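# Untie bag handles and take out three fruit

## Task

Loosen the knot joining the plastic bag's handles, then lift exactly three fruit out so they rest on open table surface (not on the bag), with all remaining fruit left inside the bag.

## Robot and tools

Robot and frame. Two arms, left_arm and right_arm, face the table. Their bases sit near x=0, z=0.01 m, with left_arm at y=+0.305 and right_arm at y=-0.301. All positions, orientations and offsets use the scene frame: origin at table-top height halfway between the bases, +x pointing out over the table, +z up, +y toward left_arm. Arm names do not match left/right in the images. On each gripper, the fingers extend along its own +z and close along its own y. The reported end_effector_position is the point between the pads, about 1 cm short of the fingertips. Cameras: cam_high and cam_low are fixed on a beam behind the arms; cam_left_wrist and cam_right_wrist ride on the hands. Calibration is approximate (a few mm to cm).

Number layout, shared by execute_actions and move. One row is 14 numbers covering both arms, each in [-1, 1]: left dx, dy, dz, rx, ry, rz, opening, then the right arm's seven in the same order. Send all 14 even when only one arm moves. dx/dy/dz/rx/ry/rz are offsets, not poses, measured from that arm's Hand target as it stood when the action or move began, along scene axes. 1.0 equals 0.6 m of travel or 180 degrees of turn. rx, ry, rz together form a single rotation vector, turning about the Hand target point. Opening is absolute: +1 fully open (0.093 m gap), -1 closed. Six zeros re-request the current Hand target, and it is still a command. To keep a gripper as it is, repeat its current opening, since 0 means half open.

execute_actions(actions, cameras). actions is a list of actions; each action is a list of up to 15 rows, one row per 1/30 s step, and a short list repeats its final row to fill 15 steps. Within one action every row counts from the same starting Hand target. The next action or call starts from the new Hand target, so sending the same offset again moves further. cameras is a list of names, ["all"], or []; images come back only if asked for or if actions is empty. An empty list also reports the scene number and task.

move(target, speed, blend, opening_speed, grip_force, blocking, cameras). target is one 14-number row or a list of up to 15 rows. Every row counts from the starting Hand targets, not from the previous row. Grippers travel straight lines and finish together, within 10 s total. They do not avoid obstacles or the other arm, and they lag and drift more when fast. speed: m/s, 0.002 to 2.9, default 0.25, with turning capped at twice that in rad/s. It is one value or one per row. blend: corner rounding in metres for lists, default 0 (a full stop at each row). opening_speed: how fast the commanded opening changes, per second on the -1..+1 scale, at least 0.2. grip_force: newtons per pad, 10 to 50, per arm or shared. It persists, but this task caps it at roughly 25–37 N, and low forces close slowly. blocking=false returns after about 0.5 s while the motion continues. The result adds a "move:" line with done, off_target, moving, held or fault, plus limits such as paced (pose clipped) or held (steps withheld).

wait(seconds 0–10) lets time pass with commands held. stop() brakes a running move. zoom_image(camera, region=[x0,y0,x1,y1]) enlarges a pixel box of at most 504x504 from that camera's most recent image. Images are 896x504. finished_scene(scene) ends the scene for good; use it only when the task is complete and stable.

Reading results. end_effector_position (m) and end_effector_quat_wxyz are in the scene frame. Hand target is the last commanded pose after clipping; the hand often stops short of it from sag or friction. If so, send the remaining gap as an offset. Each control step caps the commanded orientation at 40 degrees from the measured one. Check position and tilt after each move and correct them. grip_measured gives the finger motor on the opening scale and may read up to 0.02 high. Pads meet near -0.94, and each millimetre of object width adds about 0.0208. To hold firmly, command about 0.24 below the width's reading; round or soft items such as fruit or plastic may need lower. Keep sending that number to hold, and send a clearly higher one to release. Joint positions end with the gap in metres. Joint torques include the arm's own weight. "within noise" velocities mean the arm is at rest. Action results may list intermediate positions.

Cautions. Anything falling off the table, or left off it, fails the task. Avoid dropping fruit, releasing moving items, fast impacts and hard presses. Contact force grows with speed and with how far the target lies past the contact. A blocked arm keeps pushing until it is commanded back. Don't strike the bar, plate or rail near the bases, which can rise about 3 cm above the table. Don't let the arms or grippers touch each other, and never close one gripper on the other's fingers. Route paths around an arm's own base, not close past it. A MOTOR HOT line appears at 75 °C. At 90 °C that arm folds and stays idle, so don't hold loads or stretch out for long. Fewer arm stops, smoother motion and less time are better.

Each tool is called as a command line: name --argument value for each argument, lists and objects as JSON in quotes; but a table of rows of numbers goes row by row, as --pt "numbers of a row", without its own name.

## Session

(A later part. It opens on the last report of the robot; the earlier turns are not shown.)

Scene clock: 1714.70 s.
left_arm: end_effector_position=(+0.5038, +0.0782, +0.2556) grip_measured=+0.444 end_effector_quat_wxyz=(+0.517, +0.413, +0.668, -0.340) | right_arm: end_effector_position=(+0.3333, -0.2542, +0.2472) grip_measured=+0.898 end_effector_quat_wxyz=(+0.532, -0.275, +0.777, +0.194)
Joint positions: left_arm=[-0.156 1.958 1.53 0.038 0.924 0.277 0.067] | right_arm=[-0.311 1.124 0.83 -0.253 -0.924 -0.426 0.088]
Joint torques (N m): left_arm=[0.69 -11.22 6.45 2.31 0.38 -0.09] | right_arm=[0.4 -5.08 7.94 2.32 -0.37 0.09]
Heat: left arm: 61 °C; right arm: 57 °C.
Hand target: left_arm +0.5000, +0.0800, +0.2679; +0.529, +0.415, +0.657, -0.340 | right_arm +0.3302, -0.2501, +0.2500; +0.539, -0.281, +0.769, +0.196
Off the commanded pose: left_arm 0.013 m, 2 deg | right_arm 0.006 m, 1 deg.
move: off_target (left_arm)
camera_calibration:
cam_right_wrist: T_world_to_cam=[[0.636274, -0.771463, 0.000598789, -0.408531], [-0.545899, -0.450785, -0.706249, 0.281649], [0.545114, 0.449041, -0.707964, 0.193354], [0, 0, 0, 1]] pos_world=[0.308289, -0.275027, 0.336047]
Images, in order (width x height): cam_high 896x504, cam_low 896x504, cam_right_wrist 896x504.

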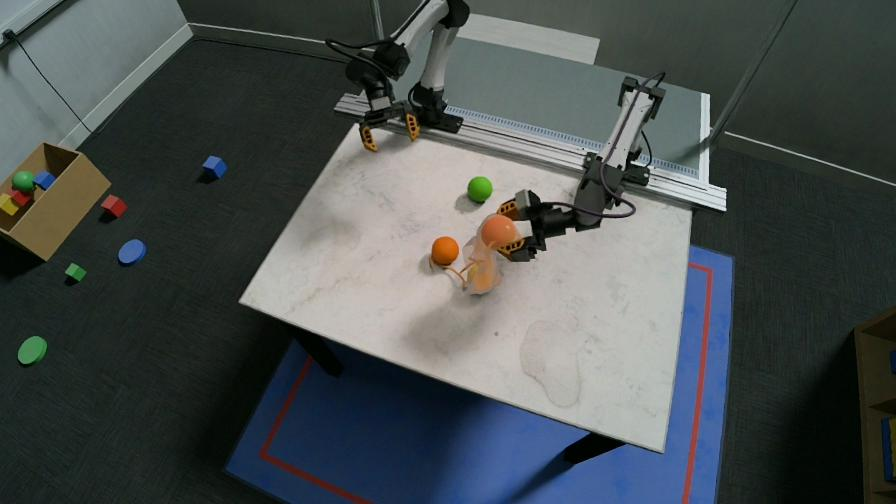

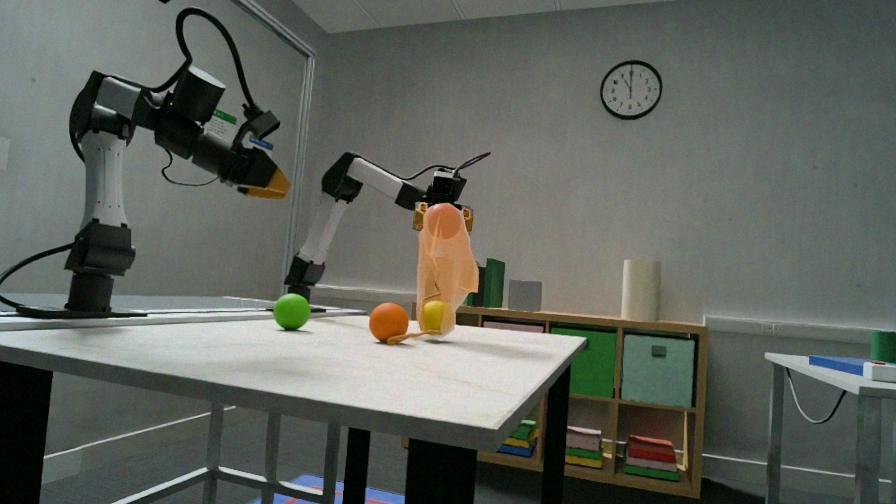

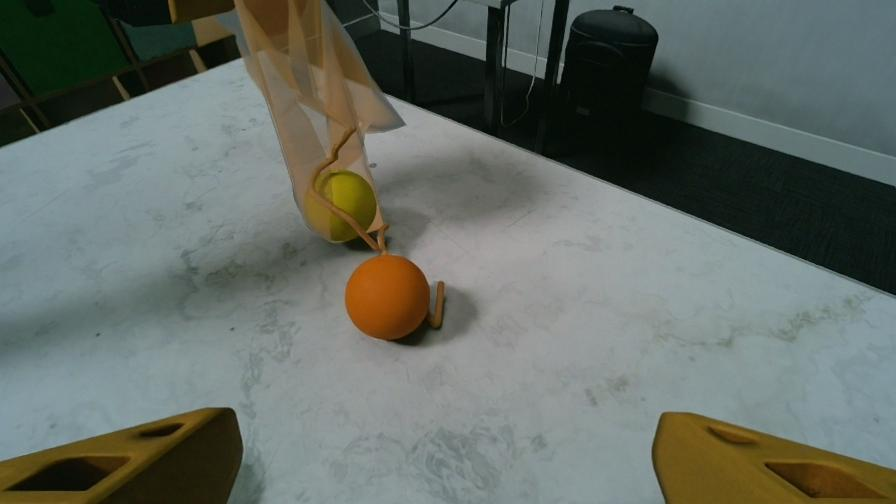

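move --target '[0,0,0,0,0,0,0.1,0.208,0.255,-0.18,-0.0858,0.1766,-0.1511,0.9]' --speed 0.25 --cameras '["cam_right_wrist","cam_low"]'

Scene clock: 1754.47 s.
left_arm: end_effector_position=(+0.5039, +0.0781, +0.2558) grip_measured=+0.444 end_effector_quat_wxyz=(+0.518, +0.413, +0.668, -0.340) | right_arm: end_effector_position=(+0.4501, -0.0979, +0.1376) grip_measured=+0.898 end_effector_quat_wxyz=(+0.297, -0.105, +0.948, +0.036)
Joint positions: left_arm=[-0.156 1.958 1.53 0.039 0.924 0.277 0.067] | right_arm=[0.436 1.875 1.539 -0.597 0.098 0.203 0.088]
Joint torques (N m): left_arm=[0.72 -11.18 6.42 2.34 0.36 -0.12] | right_arm=[-0.17 -8.31 12.98 1.62 0.23 0.09]
Heat: left arm: 66 °C; right arm: 57 °C.
Hand target: left_arm +0.5000, +0.0800, +0.2679; +0.529, +0.415, +0.657, -0.340 | right_arm +0.4551, -0.0972, +0.1419; +0.299, -0.099, +0.948, +0.031
Off the commanded pose: left_arm 0.013 m, 2 deg | right_arm 0.007 m, 1 deg.
move: off_target (left_arm)
camera_calibration:
cam_right_wrist: T_world_to_cam=[[0.228217, -0.973609, -0.00148309, -0.197922], [-0.956468, -0.223914, -0.187165, 0.474106], [0.181894, 0.0441328, -0.982327, 0.143577], [0, 0, 0, 1]] pos_world=[0.472521, -0.0928764, 0.229483]
Images, in order (width x height): cam_low 896x504, cam_right_wrist 896x504.

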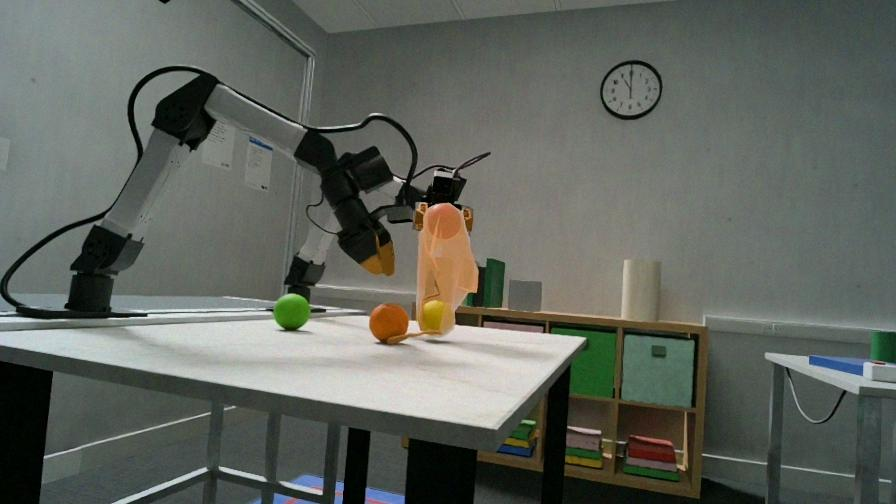

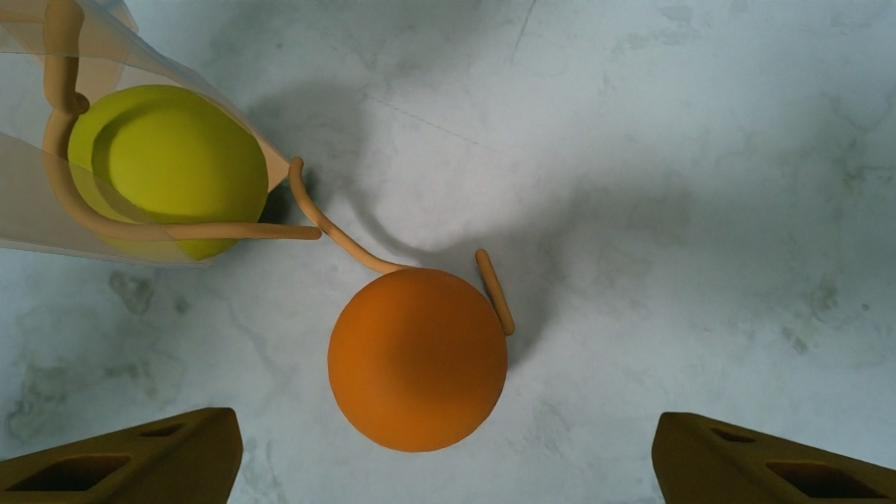

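move --pt "0 0 0 0 0 0 0.1 0.0165 0.02 -0.08 0 0 0 0.9" --pt "0 0 0 0 0 0 0.1 0.0165 0.02 -0.165 0 0 0 0.9" --pt "0 0 0 0 0 0 0.1 0.0165 0.02 -0.165 0 0 0 0.25" --speed 0.15 --blend '[0.03,0,0]' --cameras '["cam_right_wrist"]'

Scene clock: 1769.70 s.
left_arm: end_effector_position=(+0.5039, +0.0781, +0.2558) grip_measured=+0.444 end_effector_quat_wxyz=(+0.518, +0.413, +0.668, -0.340) | right_arm: end_effector_position=(+0.4657, -0.0850, +0.0490) grip_measured=+0.278 end_effector_quat_wxyz=(+0.299, -0.102, +0.948, +0.035)
Joint positions: left_arm=[-0.156 1.958 1.53 0.039 0.924 0.277 0.067] | right_arm=[0.455 2.042 1.413 -0.303 0.114 0.222 0.059]
Joint torques (N m): left_arm=[0.72 -11.26 6.53 2.32 0.36 -0.11] | right_arm=[0.12 -9.95 7.92 2.01 0.22 0.07]
Heat: left arm: 66 °C; right arm: 62 °C.
Hand target: left_arm +0.5000, +0.0800, +0.2679; +0.529, +0.415, +0.657, -0.340 | right_arm +0.4649, -0.0853, +0.0429; +0.299, -0.099, +0.948, +0.031
Off the commanded pose: left_arm 0.013 m, 2 deg | right_arm 0.006 m, 1 deg.
move: off_target (left_arm); blend cut to 0.0252 m at target 1
camera_calibration:
cam_right_wrist: T_world_to_cam=[[0.222706, -0.974886, -0.000487459, -0.18673], [-0.956939, -0.21851, -0.191107, 0.476241], [0.186201, 0.0430271, -0.981569, 0.050997], [0, 0, 0, 1]] pos_world=[0.487823, -0.0801715, 0.140979]
Images, in order (width x height): cam_right_wrist 896x504.

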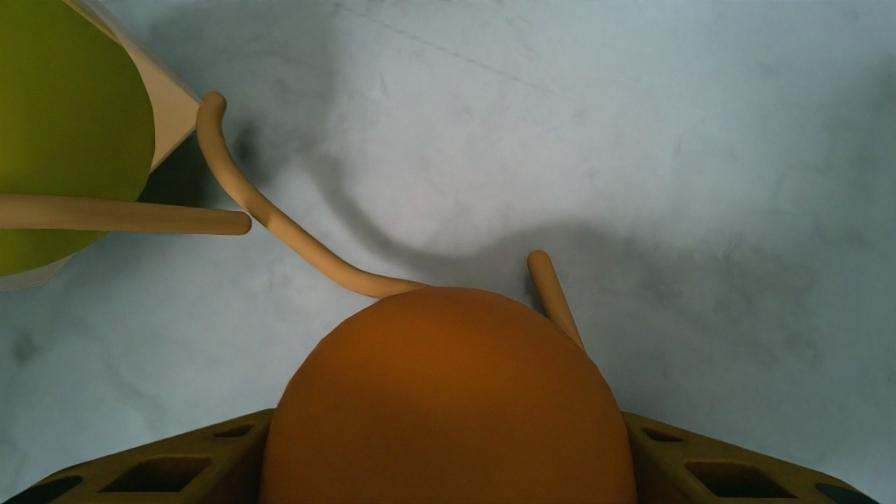

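move --pt "0 0 0 0 0 0 0.1 0 -0.01 0.13 0 0 0 0.22" --pt "0 0 0 0 0 0 0.1 -0.14 -0.2 0.12 0 0 0 0.22" --pt "0 0 0 0 0 0 0.1 -0.14 -0.2 0.01 0 0 0 0.22" --speed 0.18 --blend '[0.03,0.02,0]' --cameras '["cam_right_wrist","cam_low"]'

Scene clock: 1780.07 s.
left_arm: end_effector_position=(+0.5039, +0.0781, +0.2558) grip_measured=+0.444 end_effector_quat_wxyz=(+0.518, +0.413, +0.668, -0.340) | right_arm: end_effector_position=(+0.3805, -0.2051, +0.0531) grip_measured=+0.278 end_effector_quat_wxyz=(+0.298, -0.096, +0.949, +0.028)
Joint positions: left_arm=[-0.156 1.958 1.53 0.039 0.924 0.277 0.067] | right_arm=[0.228 1.624 0.857 -0.161 -0.006 0.048 0.059]
Joint torques (N m): left_arm=[0.68 -11.22 6.48 2.31 0.38 -0.1] | right_arm=[-0.54 -6.06 7.3 2.13 -0.09 -0.07]
Heat: left arm: 67 °C; right arm: 60 °C.
Hand target: left_arm +0.5000, +0.0800, +0.2679; +0.529, +0.415, +0.657, -0.340 | right_arm +0.3809, -0.2053, +0.0488; +0.299, -0.099, +0.948, +0.031
Off the commanded pose: left_arm 0.013 m, 2 deg | right_arm 0.004 m, 1 deg.
move: off_target (left_arm)
camera_calibration:
cam_right_wrist: T_world_to_cam=[[0.206729, -0.978363, 0.00828068, -0.27996], [-0.960904, -0.204619, -0.186531, 0.373407], [0.184189, 0.0306045, -0.982414, 0.0742198], [0, 0, 0, 1]] pos_world=[0.403014, -0.199768, 0.144885]
Images, in order (width x height): cam_low 896x504, cam_right_wrist 896x504.

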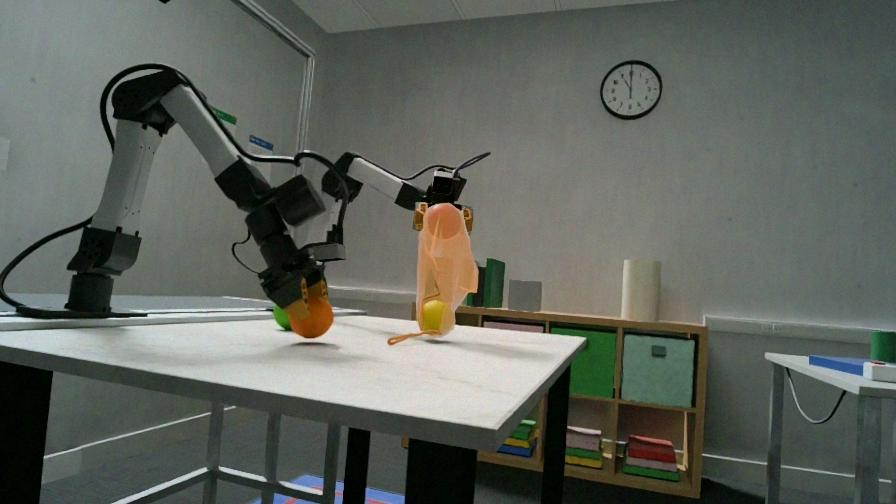

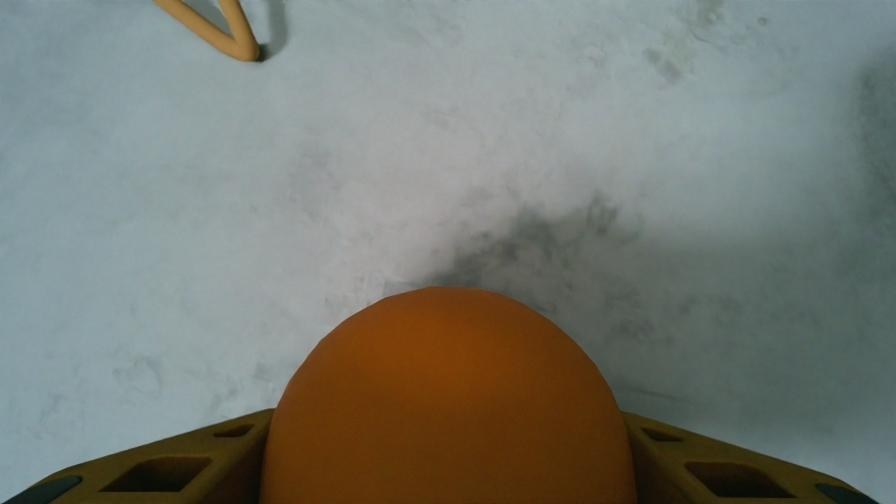

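move --pt "0 0 0 0 0 0 0.1 0 0 -0.016 0 0 0 0.22" --pt "0 0 0 0 0 0 0.1 0 0 -0.016 0 0 0 0.75" --speed 0.06 --opening_speed 0.25 --cameras '["cam_right_wrist"]'

Scene clock: 1789.37 s.
left_arm: end_effector_position=(+0.5039, +0.0781, +0.2558) grip_measured=+0.444 end_effector_quat_wxyz=(+0.518, +0.413, +0.668, -0.340) | right_arm: end_effector_position=(+0.3838, -0.2044, +0.0478) grip_measured=+0.748 end_effector_quat_wxyz=(+0.305, -0.096, +0.947, +0.030)
Joint positions: left_arm=[-0.156 1.958 1.53 0.039 0.924 0.277 0.067] | right_arm=[0.228 1.642 0.842 -0.112 -0.007 0.048 0.081]
Joint torques (N m): left_arm=[0.64 -11.18 6.52 2.35 0.37 -0.11] | right_arm=[-0.47 -5.7 6.78 2.08 -0.07 -0.09]
Heat: left arm: 67 °C; right arm: 59 °C.
Hand target: left_arm +0.5000, +0.0800, +0.2679; +0.529, +0.415, +0.657, -0.340 | right_arm +0.3809, -0.2053, +0.0393; +0.299, -0.099, +0.948, +0.031
Off the commanded pose: left_arm 0.013 m, 2 deg | right_arm 0.009 m, 1 deg.
move: off_target (left_arm)
camera_calibration:
cam_right_wrist: T_world_to_cam=[[0.207405, -0.978227, 0.00747566, -0.280131], [-0.957804, -0.204617, -0.201849, 0.375188], [0.198984, 0.0347043, -0.979388, 0.0634524], [0, 0, 0, 1]] pos_world=[0.404832, -0.199464, 0.13997]
Images, in order (width x height): cam_right_wrist 896x504.

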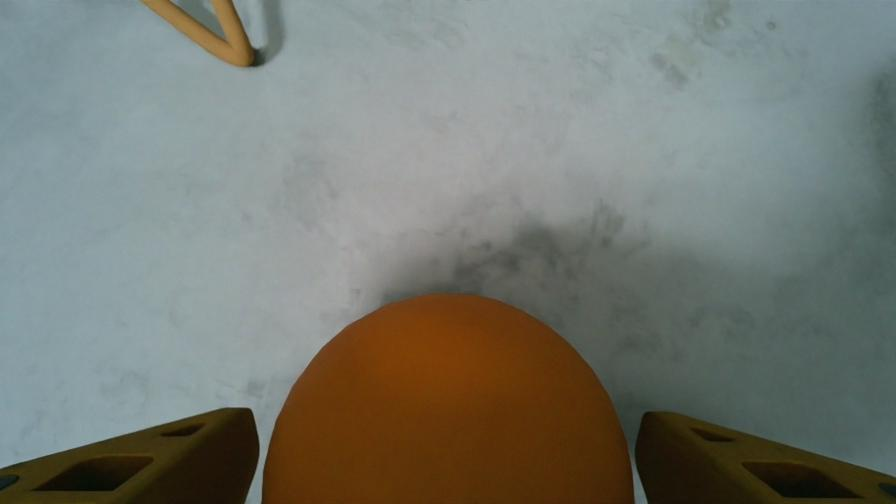

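move --pt "0 0 0 0 0 0 0.1 0 0 0.17 0 0 0 0.75" --pt "0 0 0 0 0 0 0.1 0.05 0.275 0.11 0.0599 -0.1558 0.0981 1" --speed 0.2 --blend '[0.02,0]' --cameras '["cam_right_wrist","cam_low"]'

Scene clock: 1843.20 s.
left_arm: end_effector_position=(+0.5039, +0.0781, +0.2558) grip_measured=+0.444 end_effector_quat_wxyz=(+0.518, +0.413, +0.668, -0.340) | right_arm: end_effector_position=(+0.4121, -0.0386, +0.1126) grip_measured=+1.000 end_effector_quat_wxyz=(+0.519, -0.217, +0.814, +0.147)
Joint positions: left_arm=[-0.156 1.958 1.53 0.04 0.924 0.277 0.067] | right_arm=[0.55 1.754 0.838 0.528 0.011 0.045 0.093]
Joint torques (N m): left_arm=[0.79 -11.28 6.48 2.32 0.37 -0.11] | right_arm=[0.02 -6.94 6.99 2.71 0.2 -0.11]
Heat: left arm: 69 °C; right arm: 55 °C.
Hand target: left_arm +0.5000, +0.0800, +0.2679; +0.529, +0.415, +0.657, -0.340 | right_arm +0.4109, -0.0402, +0.1053; +0.518, -0.219, +0.815, +0.139
Off the commanded pose: left_arm 0.013 m, 2 deg | right_arm 0.008 m, 1 deg.
move: off_target (left_arm)
camera_calibration:
cam_right_wrist: T_world_to_cam=[[0.509088, -0.860697, -0.00549637, -0.242533], [-0.649774, -0.380127, -0.658253, 0.36704], [0.564467, 0.33868, -0.752777, -0.0489029], [0, 0, 0, 1]] pos_world=[0.389568, -0.0526633, 0.203459]
Images, in order (width x height): cam_low 896x504, cam_right_wrist 896x504.

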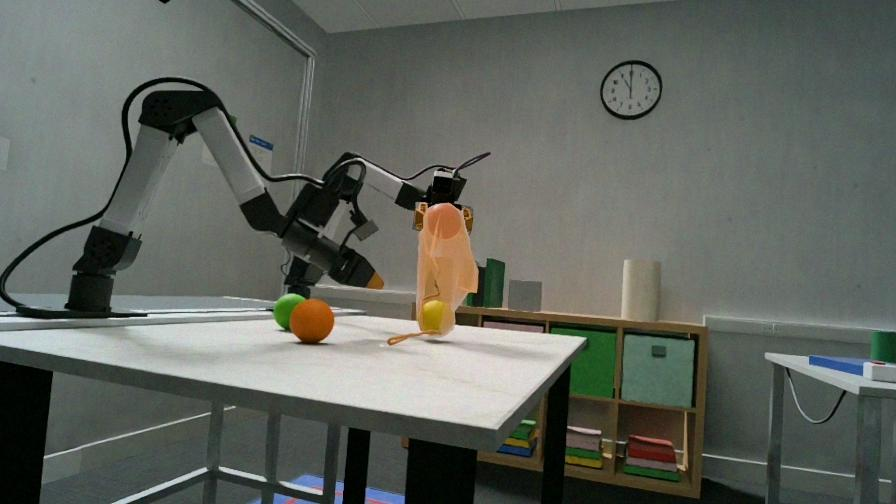

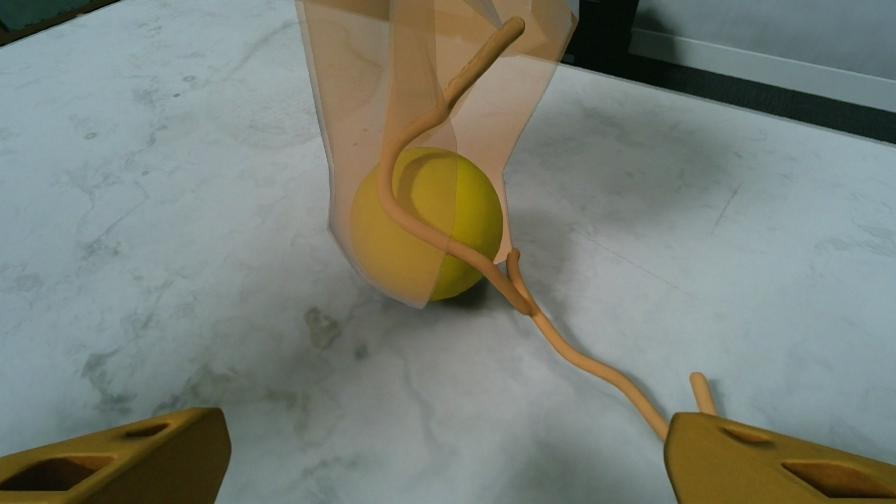

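move --pt "0 0 0 0 0 0 0.1 0.06 0.045 -0.05 0 0 0 1" --pt "0 0 0 0 0 0 0.1 0.162 0.115 -0.08 0 0 0 1" --speed 0.12 --blend '[0.02,0]' --cameras '["cam_right_wrist","cam_low"]'

zoom_image --camera "cam_low" --region '[340, 210, 540, 360]'

Scene clock: 1868.60 s.
left_arm: end_effector_position=(+0.5039, +0.0781, +0.2558) grip_measured=+0.444 end_effector_quat_wxyz=(+0.518, +0.413, +0.668, -0.340) | right_arm: end_effector_position=(+0.5034, +0.0251, +0.0577) grip_measured=+1.000 end_effector_quat_wxyz=(+0.517, -0.219, +0.814, +0.144)
Joint positions: left_arm=[-0.156 1.958 1.53 0.04 0.924 0.277 0.067] | right_arm=[0.566 2.226 1.318 0.516 0.027 0.045 0.093]
Joint torques (N m): left_arm=[0.64 -11.18 6.43 2.32 0.37 -0.11] | right_arm=[0.27 -10.22 11.69 2.32 0.15 -0.02]
Heat: left arm: 70 °C; right arm: 56 °C.
Hand target: left_arm +0.5000, +0.0800, +0.2679; +0.529, +0.415, +0.657, -0.341 | right_arm +0.5080, +0.0289, +0.0574; +0.519, -0.219, +0.815, +0.139
Off the commanded pose: left_arm 0.013 m, 2 deg | right_arm 0.006 m, 1 deg.
move: off_target (left_arm)
camera_calibration:
cam_right_wrist: T_world_to_cam=[[0.510216, -0.860046, 0.000550825, -0.23548], [-0.649748, -0.385877, -0.654924, 0.414421], [0.563478, 0.333795, -0.755694, -0.162477], [0, 0, 0, 1]] pos_world=[0.480967, 0.0116258, 0.148761]
Images, in order (width x height): cam_low 896x504, cam_right_wrist 896x504.

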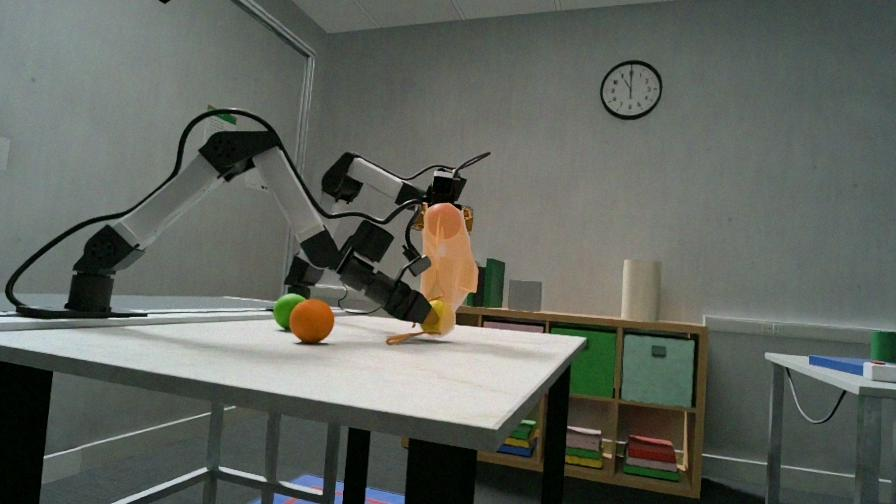

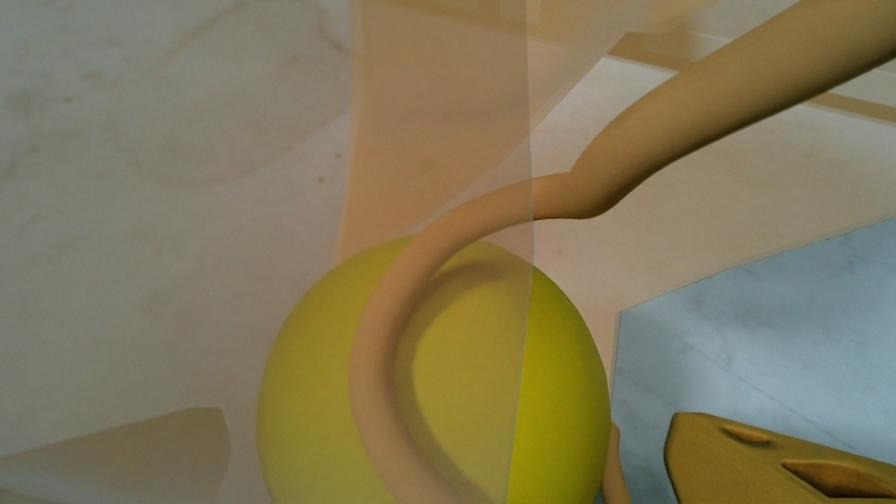

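Scaled by 2.520 from the camera's 896x504 image, which has a finer 1280x720 frame.

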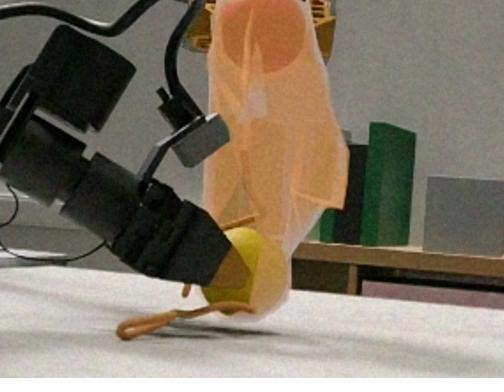

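move --pt "0 0 0 0 0 0 0.1 0.013 0.008 0.02 0 0 0 1" --pt "0 0 0 0 0 0 0.1 0.013 0.008 0.02 0 0 0 0.2" --speed 0.1 --opening_speed 0.5 --cameras '["cam_right_wrist","cam_low"]'

zoom_image --camera "cam_low" --region '[340, 210, 540, 360]'

Scene clock: 1882.83 s.
left_arm: end_effector_position=(+0.5040, +0.0781, +0.2560) grip_measured=+0.444 end_effector_quat_wxyz=(+0.518, +0.413, +0.667, -0.340) | right_arm: end_effector_position=(+0.5113, +0.0305, +0.0694) grip_measured=+0.257 end_effector_quat_wxyz=(+0.517, -0.219, +0.815, +0.144)
Joint positions: left_arm=[-0.156 1.958 1.53 0.041 0.924 0.277 0.067] | right_arm=[0.566 2.226 1.378 0.455 0.027 0.045 0.058]
Joint torques (N m): left_arm=[0.68 -11.14 6.48 2.31 0.37 -0.11] | right_arm=[0.14 -10.59 11.81 2.27 0.14 -0.06]
Heat: left arm: 70 °C; right arm: 57 °C.
Hand target: left_arm +0.5000, +0.0800, +0.2680; +0.529, +0.415, +0.657, -0.341 | right_arm +0.5159, +0.0337, +0.0694; +0.518, -0.219, +0.815, +0.139
Off the commanded pose: left_arm 0.013 m, 2 deg | right_arm 0.006 m, 1 deg.
move: off_target (left_arm)
camera_calibration:
cam_right_wrist: T_world_to_cam=[[0.510189, -0.860062, 0.000616044, -0.23487], [-0.649929, -0.386006, -0.654669, 0.42935], [0.563294, 0.333604, -0.755916, -0.15976], [0, 0, 0, 1]] pos_world=[0.488867, 0.0170254, 0.160461]
Images, in order (width x height): cam_low 896x504, cam_right_wrist 896x504.

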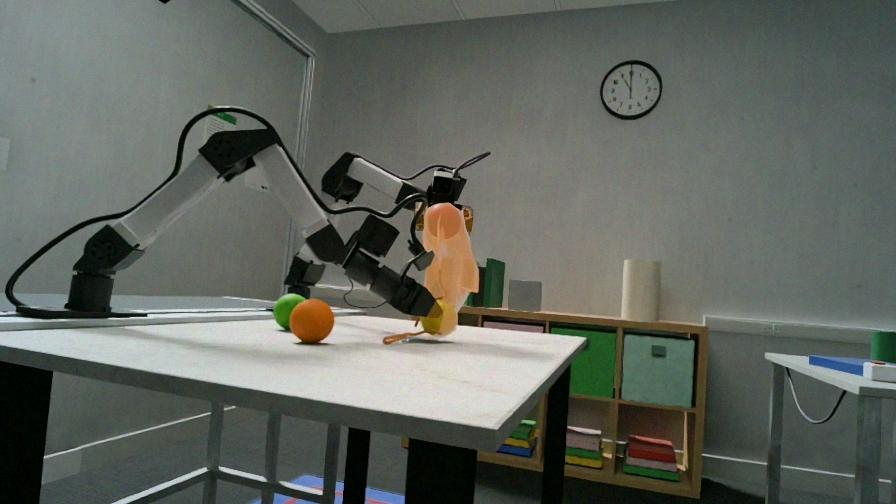

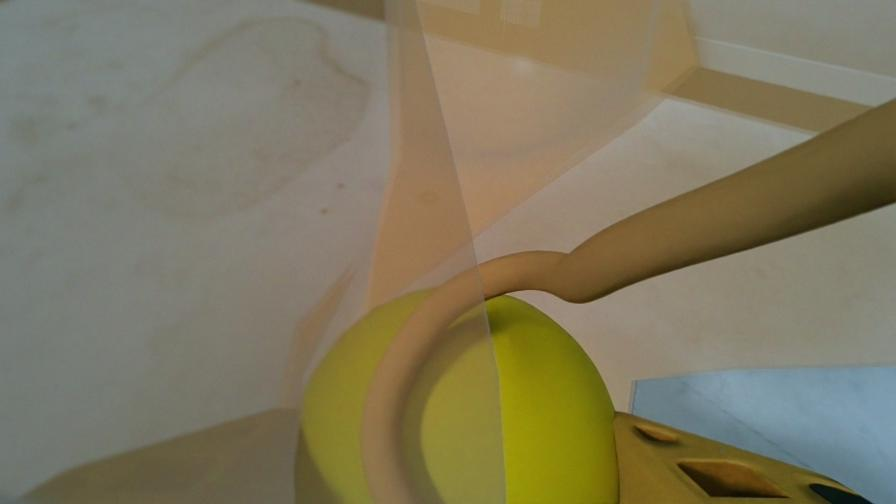

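Scaled by 2.520 from the camera's 896x504 image, which has a finer 1280x720 frame.

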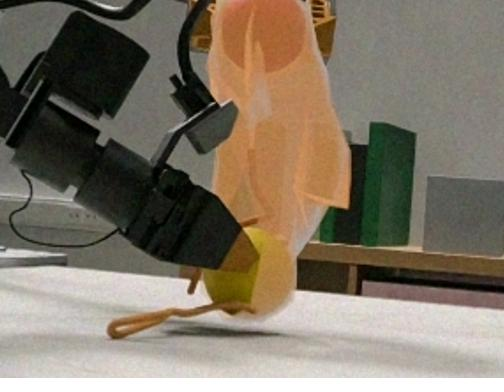

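move --target '[0,0.03,0.15,0,0,0,0.1,-0.03,-0.03,0,0,0,0,0.2]' --speed 0.06 --cameras '["cam_right_wrist","cam_low","cam_high"]'

zoom_image --camera "cam_low" --region '[340, 180, 540, 360]'

Scene clock: 1895.83 s.
left_arm: end_effector_position=(+0.5027, +0.0983, +0.2988) grip_measured=+0.444 end_effector_quat_wxyz=(+0.472, +0.389, +0.711, -0.347) | right_arm: end_effector_position=(+0.5080, +0.0291, +0.0969) grip_measured=+0.257 end_effector_quat_wxyz=(+0.559, -0.212, +0.786, +0.158)
Joint positions: left_arm=[-0.117 1.956 1.792 -0.378 0.929 0.306 0.067] | right_arm=[0.566 2.178 1.309 0.582 0.027 0.045 0.058]
Joint torques (N m): left_arm=[1.13 -12.88 11.88 2.58 0.79 -0.09] | right_arm=[-0.79 -12.48 5.07 1.6 0.03 -0.04]
Heat: left arm: 71 °C; right arm: 59 °C.
Hand target: left_arm +0.5001, +0.0980, +0.3579; +0.529, +0.415, +0.657, -0.340 | right_arm +0.4978, +0.0157, +0.0692; +0.518, -0.219, +0.815, +0.139
Off the commanded pose: left_arm 0.059 m, 9 deg | right_arm 0.032 m, 6 deg.
move: off_target (left_arm, right_arm)
camera_calibration:
cam_right_wrist: T_world_to_cam=[[0.51235, -0.858769, -0.00348584, -0.235166], [-0.587395, -0.347479, -0.730908, 0.419169], [0.62647, 0.376528, -0.682468, -0.17717], [0, 0, 0, 1]] pos_world=[0.477697, 0.0104089, 0.184642]
Images, in order (width x height): cam_high 896x504, cam_low 896x504, cam_right_wrist 896x504.

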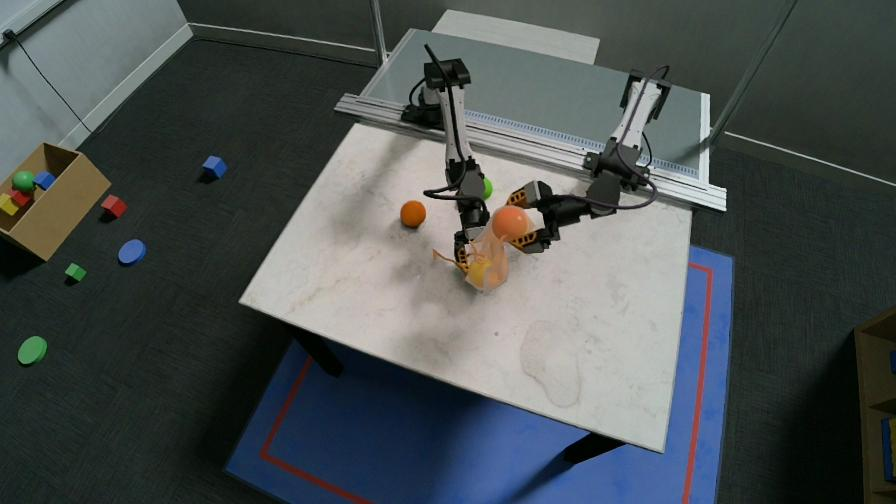

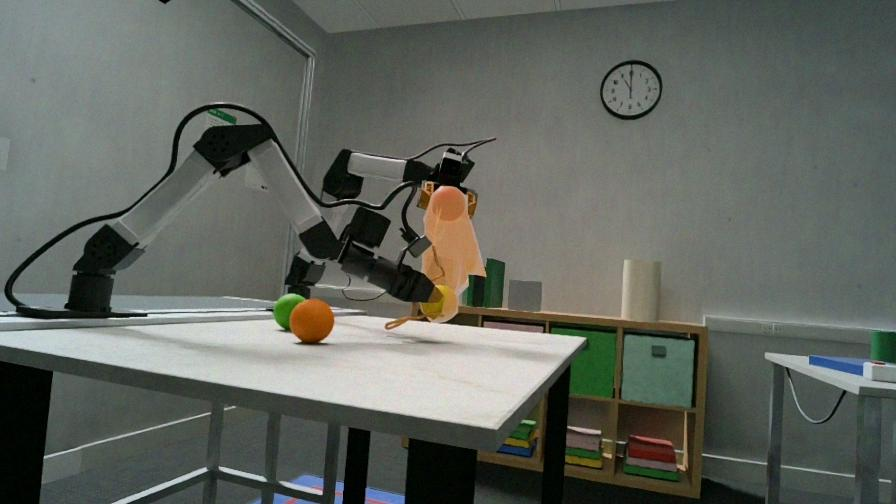

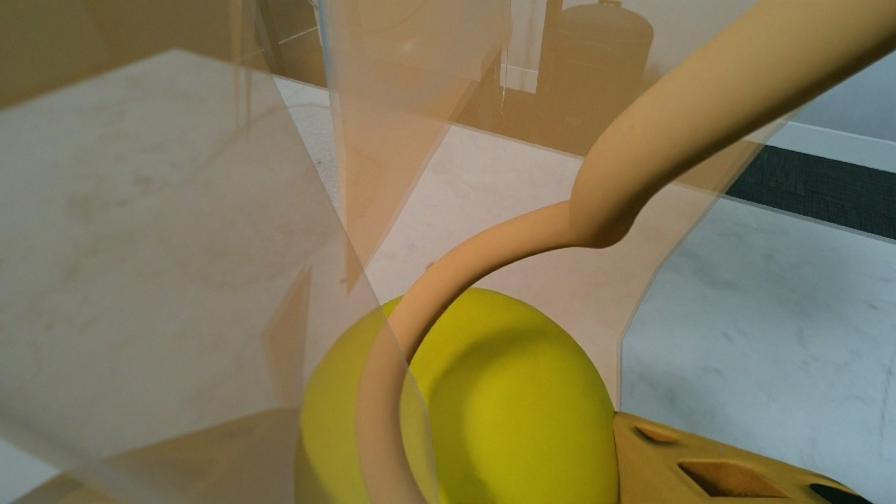

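Scaled by 2.520 from the camera's 896x504 image, which has a finer 1280x720 frame.

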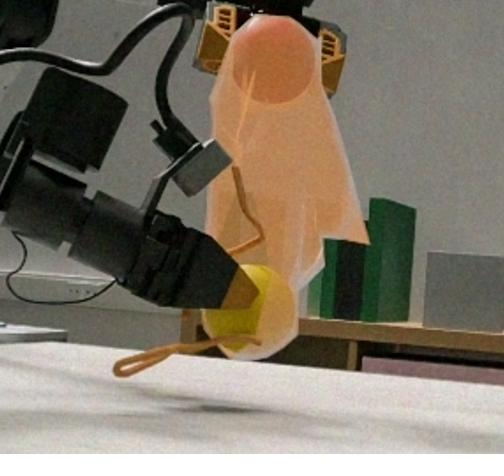

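move --target '[0,-0.013,-0.1,0,0,0,0.1,-0.12,-0.085,0.05,0,0,0,0.2]' --speed 0.07 --cameras '["cam_right_wrist","cam_low","cam_high"]'

zoom_image --camera "cam_low" --region '[320, 180, 520, 360]'

Scene clock: 1905.43 s.
left_arm: end_effector_position=(+0.5028, +0.0891, +0.2703) grip_measured=+0.444 end_effector_quat_wxyz=(+0.496, +0.406, +0.681, -0.353) | right_arm: end_effector_position=(+0.4311, -0.0263, +0.1008) grip_measured=+0.257 end_effector_quat_wxyz=(+0.529, -0.217, +0.808, +0.145)
Joint positions: left_arm=[-0.129 1.956 1.621 -0.123 0.96 0.291 0.067] | right_arm=[0.555 1.865 0.904 0.596 0.022 0.04 0.058]
Joint torques (N m): left_arm=[0.44 -12.59 6.86 2.55 0.32 -0.1] | right_arm=[-1.09 -11.81 6 2.06 -0.05 -0.06]
Heat: left arm: 72 °C; right arm: 58 °C.
Hand target: left_arm +0.5001, +0.0902, +0.2979; +0.529, +0.415, +0.657, -0.341 | right_arm +0.4259, -0.0355, +0.0992; +0.518, -0.218, +0.815, +0.139
Off the commanded pose: left_arm 0.028 m, 5 deg | right_arm 0.011 m, 2 deg.
move: off_target (left_arm, right_arm)
camera_calibration:
cam_right_wrist: T_world_to_cam=[[0.506704, -0.862114, 0.00316544, -0.241582], [-0.635052, -0.375728, -0.674935, 0.37176], [0.58306, 0.339982, -0.737871, -0.0821596], [0, 0, 0, 1]] pos_world=[0.406402, -0.0406574, 0.191055]
Images, in order (width x height): cam_high 896x504, cam_low 896x504, cam_right_wrist 896x504.

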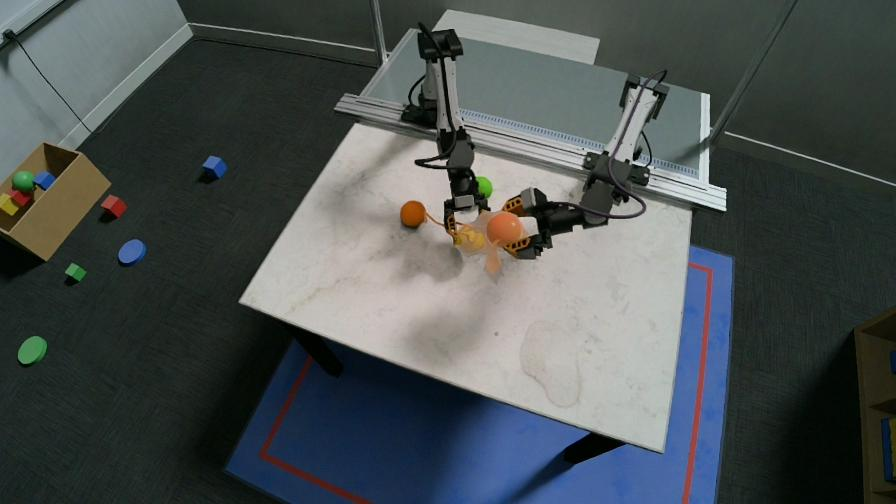

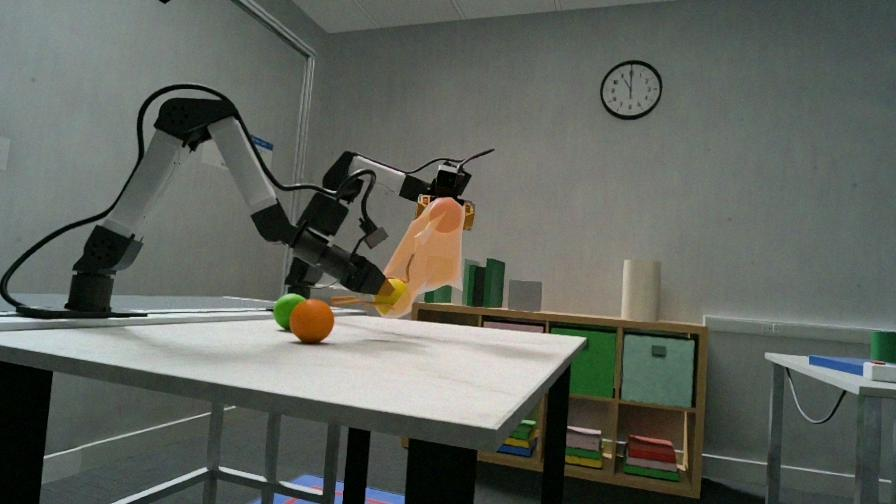

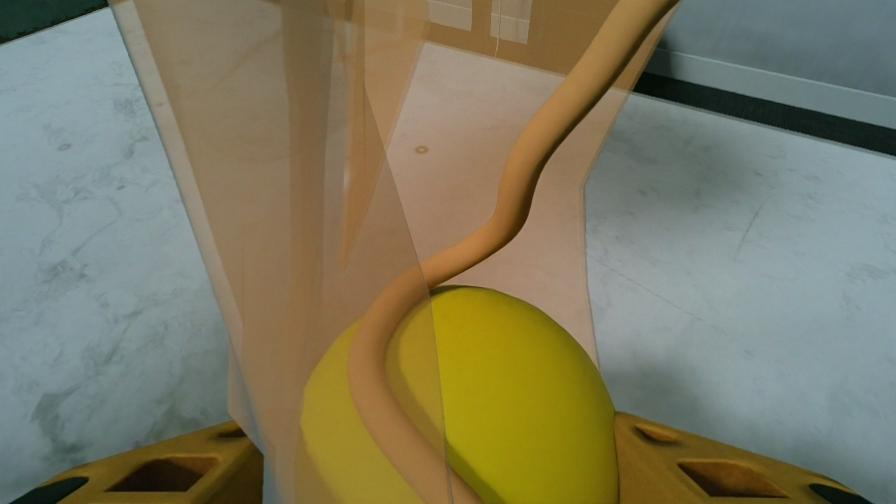

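Scaled by 2.520 from the camera's 896x504 image, which has a finer 1280x720 frame.

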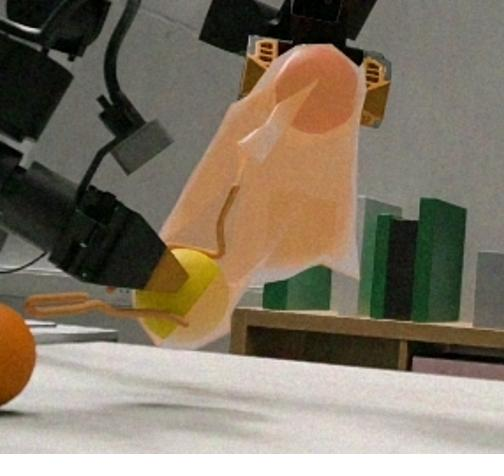

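move --target '[0.0,0.06,0.1,0,0,0,0.1,-0.06,-0.06,-0.03,0,0,0,0.2]' --speed 0.07 --grip_force '[50, 10]' --cameras '["cam_right_wrist","cam_low"]'

zoom_image --camera "cam_low" --region '[300, 180, 500, 360]'

Scene clock: 1932.80 s.
left_arm: end_effector_position=(+0.4872, +0.1090, +0.2956) grip_measured=+0.444 end_effector_quat_wxyz=(+0.450, +0.397, +0.702, -0.384) | right_arm: end_effector_position=(+0.4034, -0.0526, +0.1246) grip_measured=+0.265 end_effector_quat_wxyz=(+0.578, -0.209, +0.771, +0.168)
Joint positions: left_arm=[-0.079 1.949 1.78 -0.452 1.039 0.351 0.067] | right_arm=[0.523 1.74 0.689 0.817 -0.022 0.037 0.058]
Joint torques (N m): left_arm=[3.48 -13.35 12.04 2.69 0.39 0.01] | right_arm=[-1.37 -7.73 3.18 1.22 0.04 -0.2]
Heat: left arm: 75 °C; right arm: 55 °C. Fold the left arm in close to its base, or ease its load, before you think long.
Hand target: left_arm +0.5000, +0.1261, +0.3579; +0.529, +0.415, +0.657, -0.341 | right_arm +0.3899, -0.0714, +0.0813; +0.518, -0.219, +0.815, +0.139
Off the commanded pose: left_arm 0.066 m, 12 deg | right_arm 0.049 m, 9 deg.
MOTOR HOT: joint 2 (shoulder) of the left arm reports 75 °C; the controller's stop level is 90 °C. To cool a motor, set the load down, stop pushing, or move to a pose that needs little force.
grip_force (N): 50, 10
move: off_target (left_arm, right_arm)
camera_calibration:
cam_right_wrist: T_world_to_cam=[[0.51856, -0.854997, -0.00865247, -0.253162], [-0.553208, -0.327773, -0.765849, 0.341096], [0.651963, 0.401926, -0.642962, -0.0758987], [0, 0, 0, 1]] pos_world=[0.36946, -0.0741447, 0.210238]
Images, in order (width x height): cam_low 896x504, cam_right_wrist 896x504.

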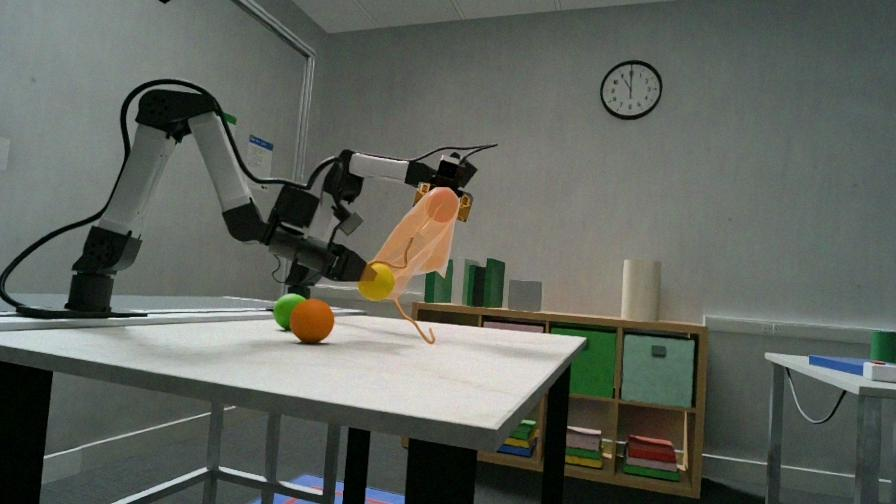

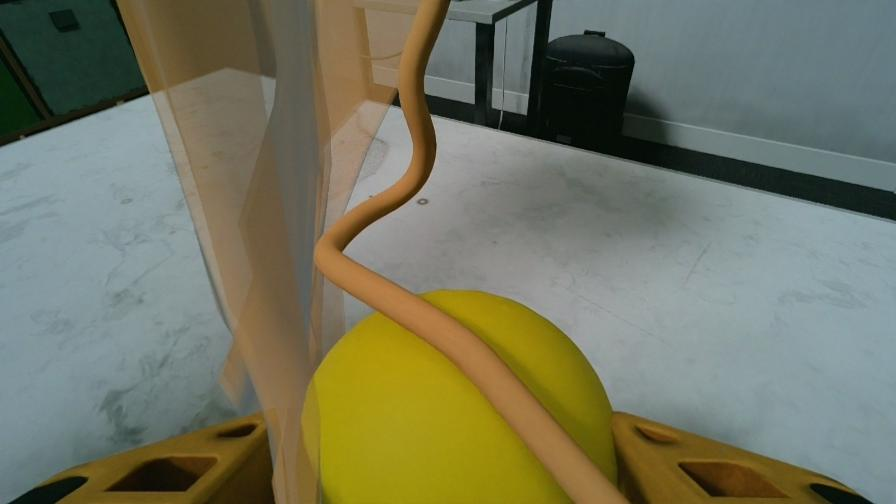

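Scaled by 2.520 from the camera's 896x504 image, which has a finer 1280x720 frame.

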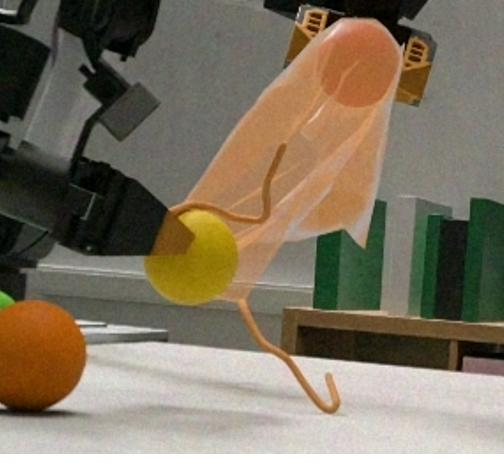

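move --target '[-0.1,0.04,-0.2,0,0,0,0.1,-0.05,-0.048,-0.022,0,0,0,0.2]' --speed 0.1 --cameras '["cam_right_wrist","cam_low"]'

zoom_image --camera "cam_low" --region '[280, 210, 480, 360]'

Scene clock: 1948.40 s.
left_arm: end_effector_position=(+0.4289, +0.1345, +0.2139) grip_measured=+0.444 end_effector_quat_wxyz=(+0.483, +0.415, +0.672, -0.378) | right_arm: end_effector_position=(+0.3659, -0.0798, +0.0869) grip_measured=+0.269 end_effector_quat_wxyz=(+0.545, -0.224, +0.791, +0.168)
Joint positions: left_arm=[-0.023 1.758 1.155 0.026 1.111 0.405 0.067] | right_arm=[0.492 1.698 0.504 0.88 -0.079 0.02 0.058]
Joint velocities: left_arm=[within noise] | right_arm=[-0.002 -0.002 -0.012 -0.081 0.037 -0.212 0.001]
Joint torques (N m): left_arm=[3.07 -10.62 6.97 2.52 0.16 -0.09] | right_arm=[-2.07 -8.17 3.62 1.73 0.23 -0.13]
Heat: left arm: 82 °C; right arm: 53 °C. Fold the left arm in close to its base, or ease its load, before you think long.
Hand target: left_arm +0.4400, +0.1502, +0.2379; +0.529, +0.415, +0.657, -0.341 | right_arm +0.3599, -0.1003, +0.0681; +0.519, -0.218, +0.815, +0.139
Off the commanded pose: left_arm 0.031 m, 7 deg | right_arm 0.028 m, 5 deg.
MOTOR HOT: still on. Joint 2 (shoulder) of the left arm reports 82 °C.
grip_force (N): 50, 10
move: off_target (left_arm, right_arm)
camera_calibration:
cam_right_wrist: T_world_to_cam=[[0.540539, -0.841226, -0.0125054, -0.263925], [-0.595386, -0.371985, -0.71214, 0.289834], [0.594419, 0.392385, -0.701926, -0.0392612], [0, 0, 0, 1]] pos_world=[0.338563, -0.0988014, 0.175544]
Images, in order (width x height): cam_low 896x504, cam_right_wrist 896x504.

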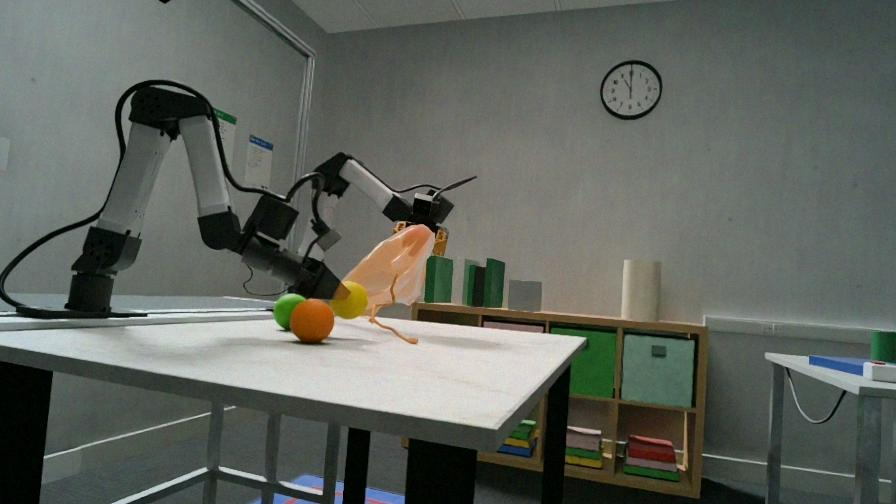

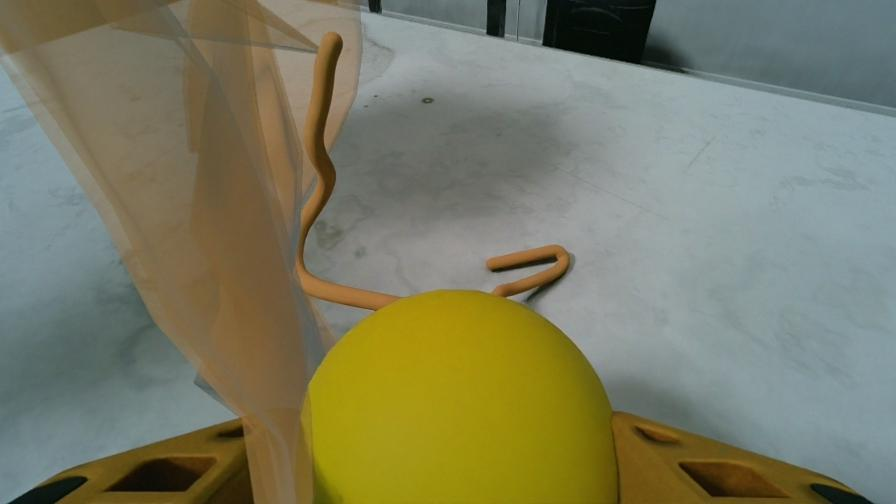

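Scaled by 2.520 from the camera's 896x504 image, which has a finer 1280x720 frame.

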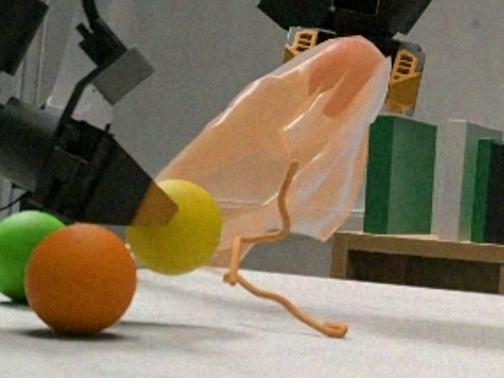

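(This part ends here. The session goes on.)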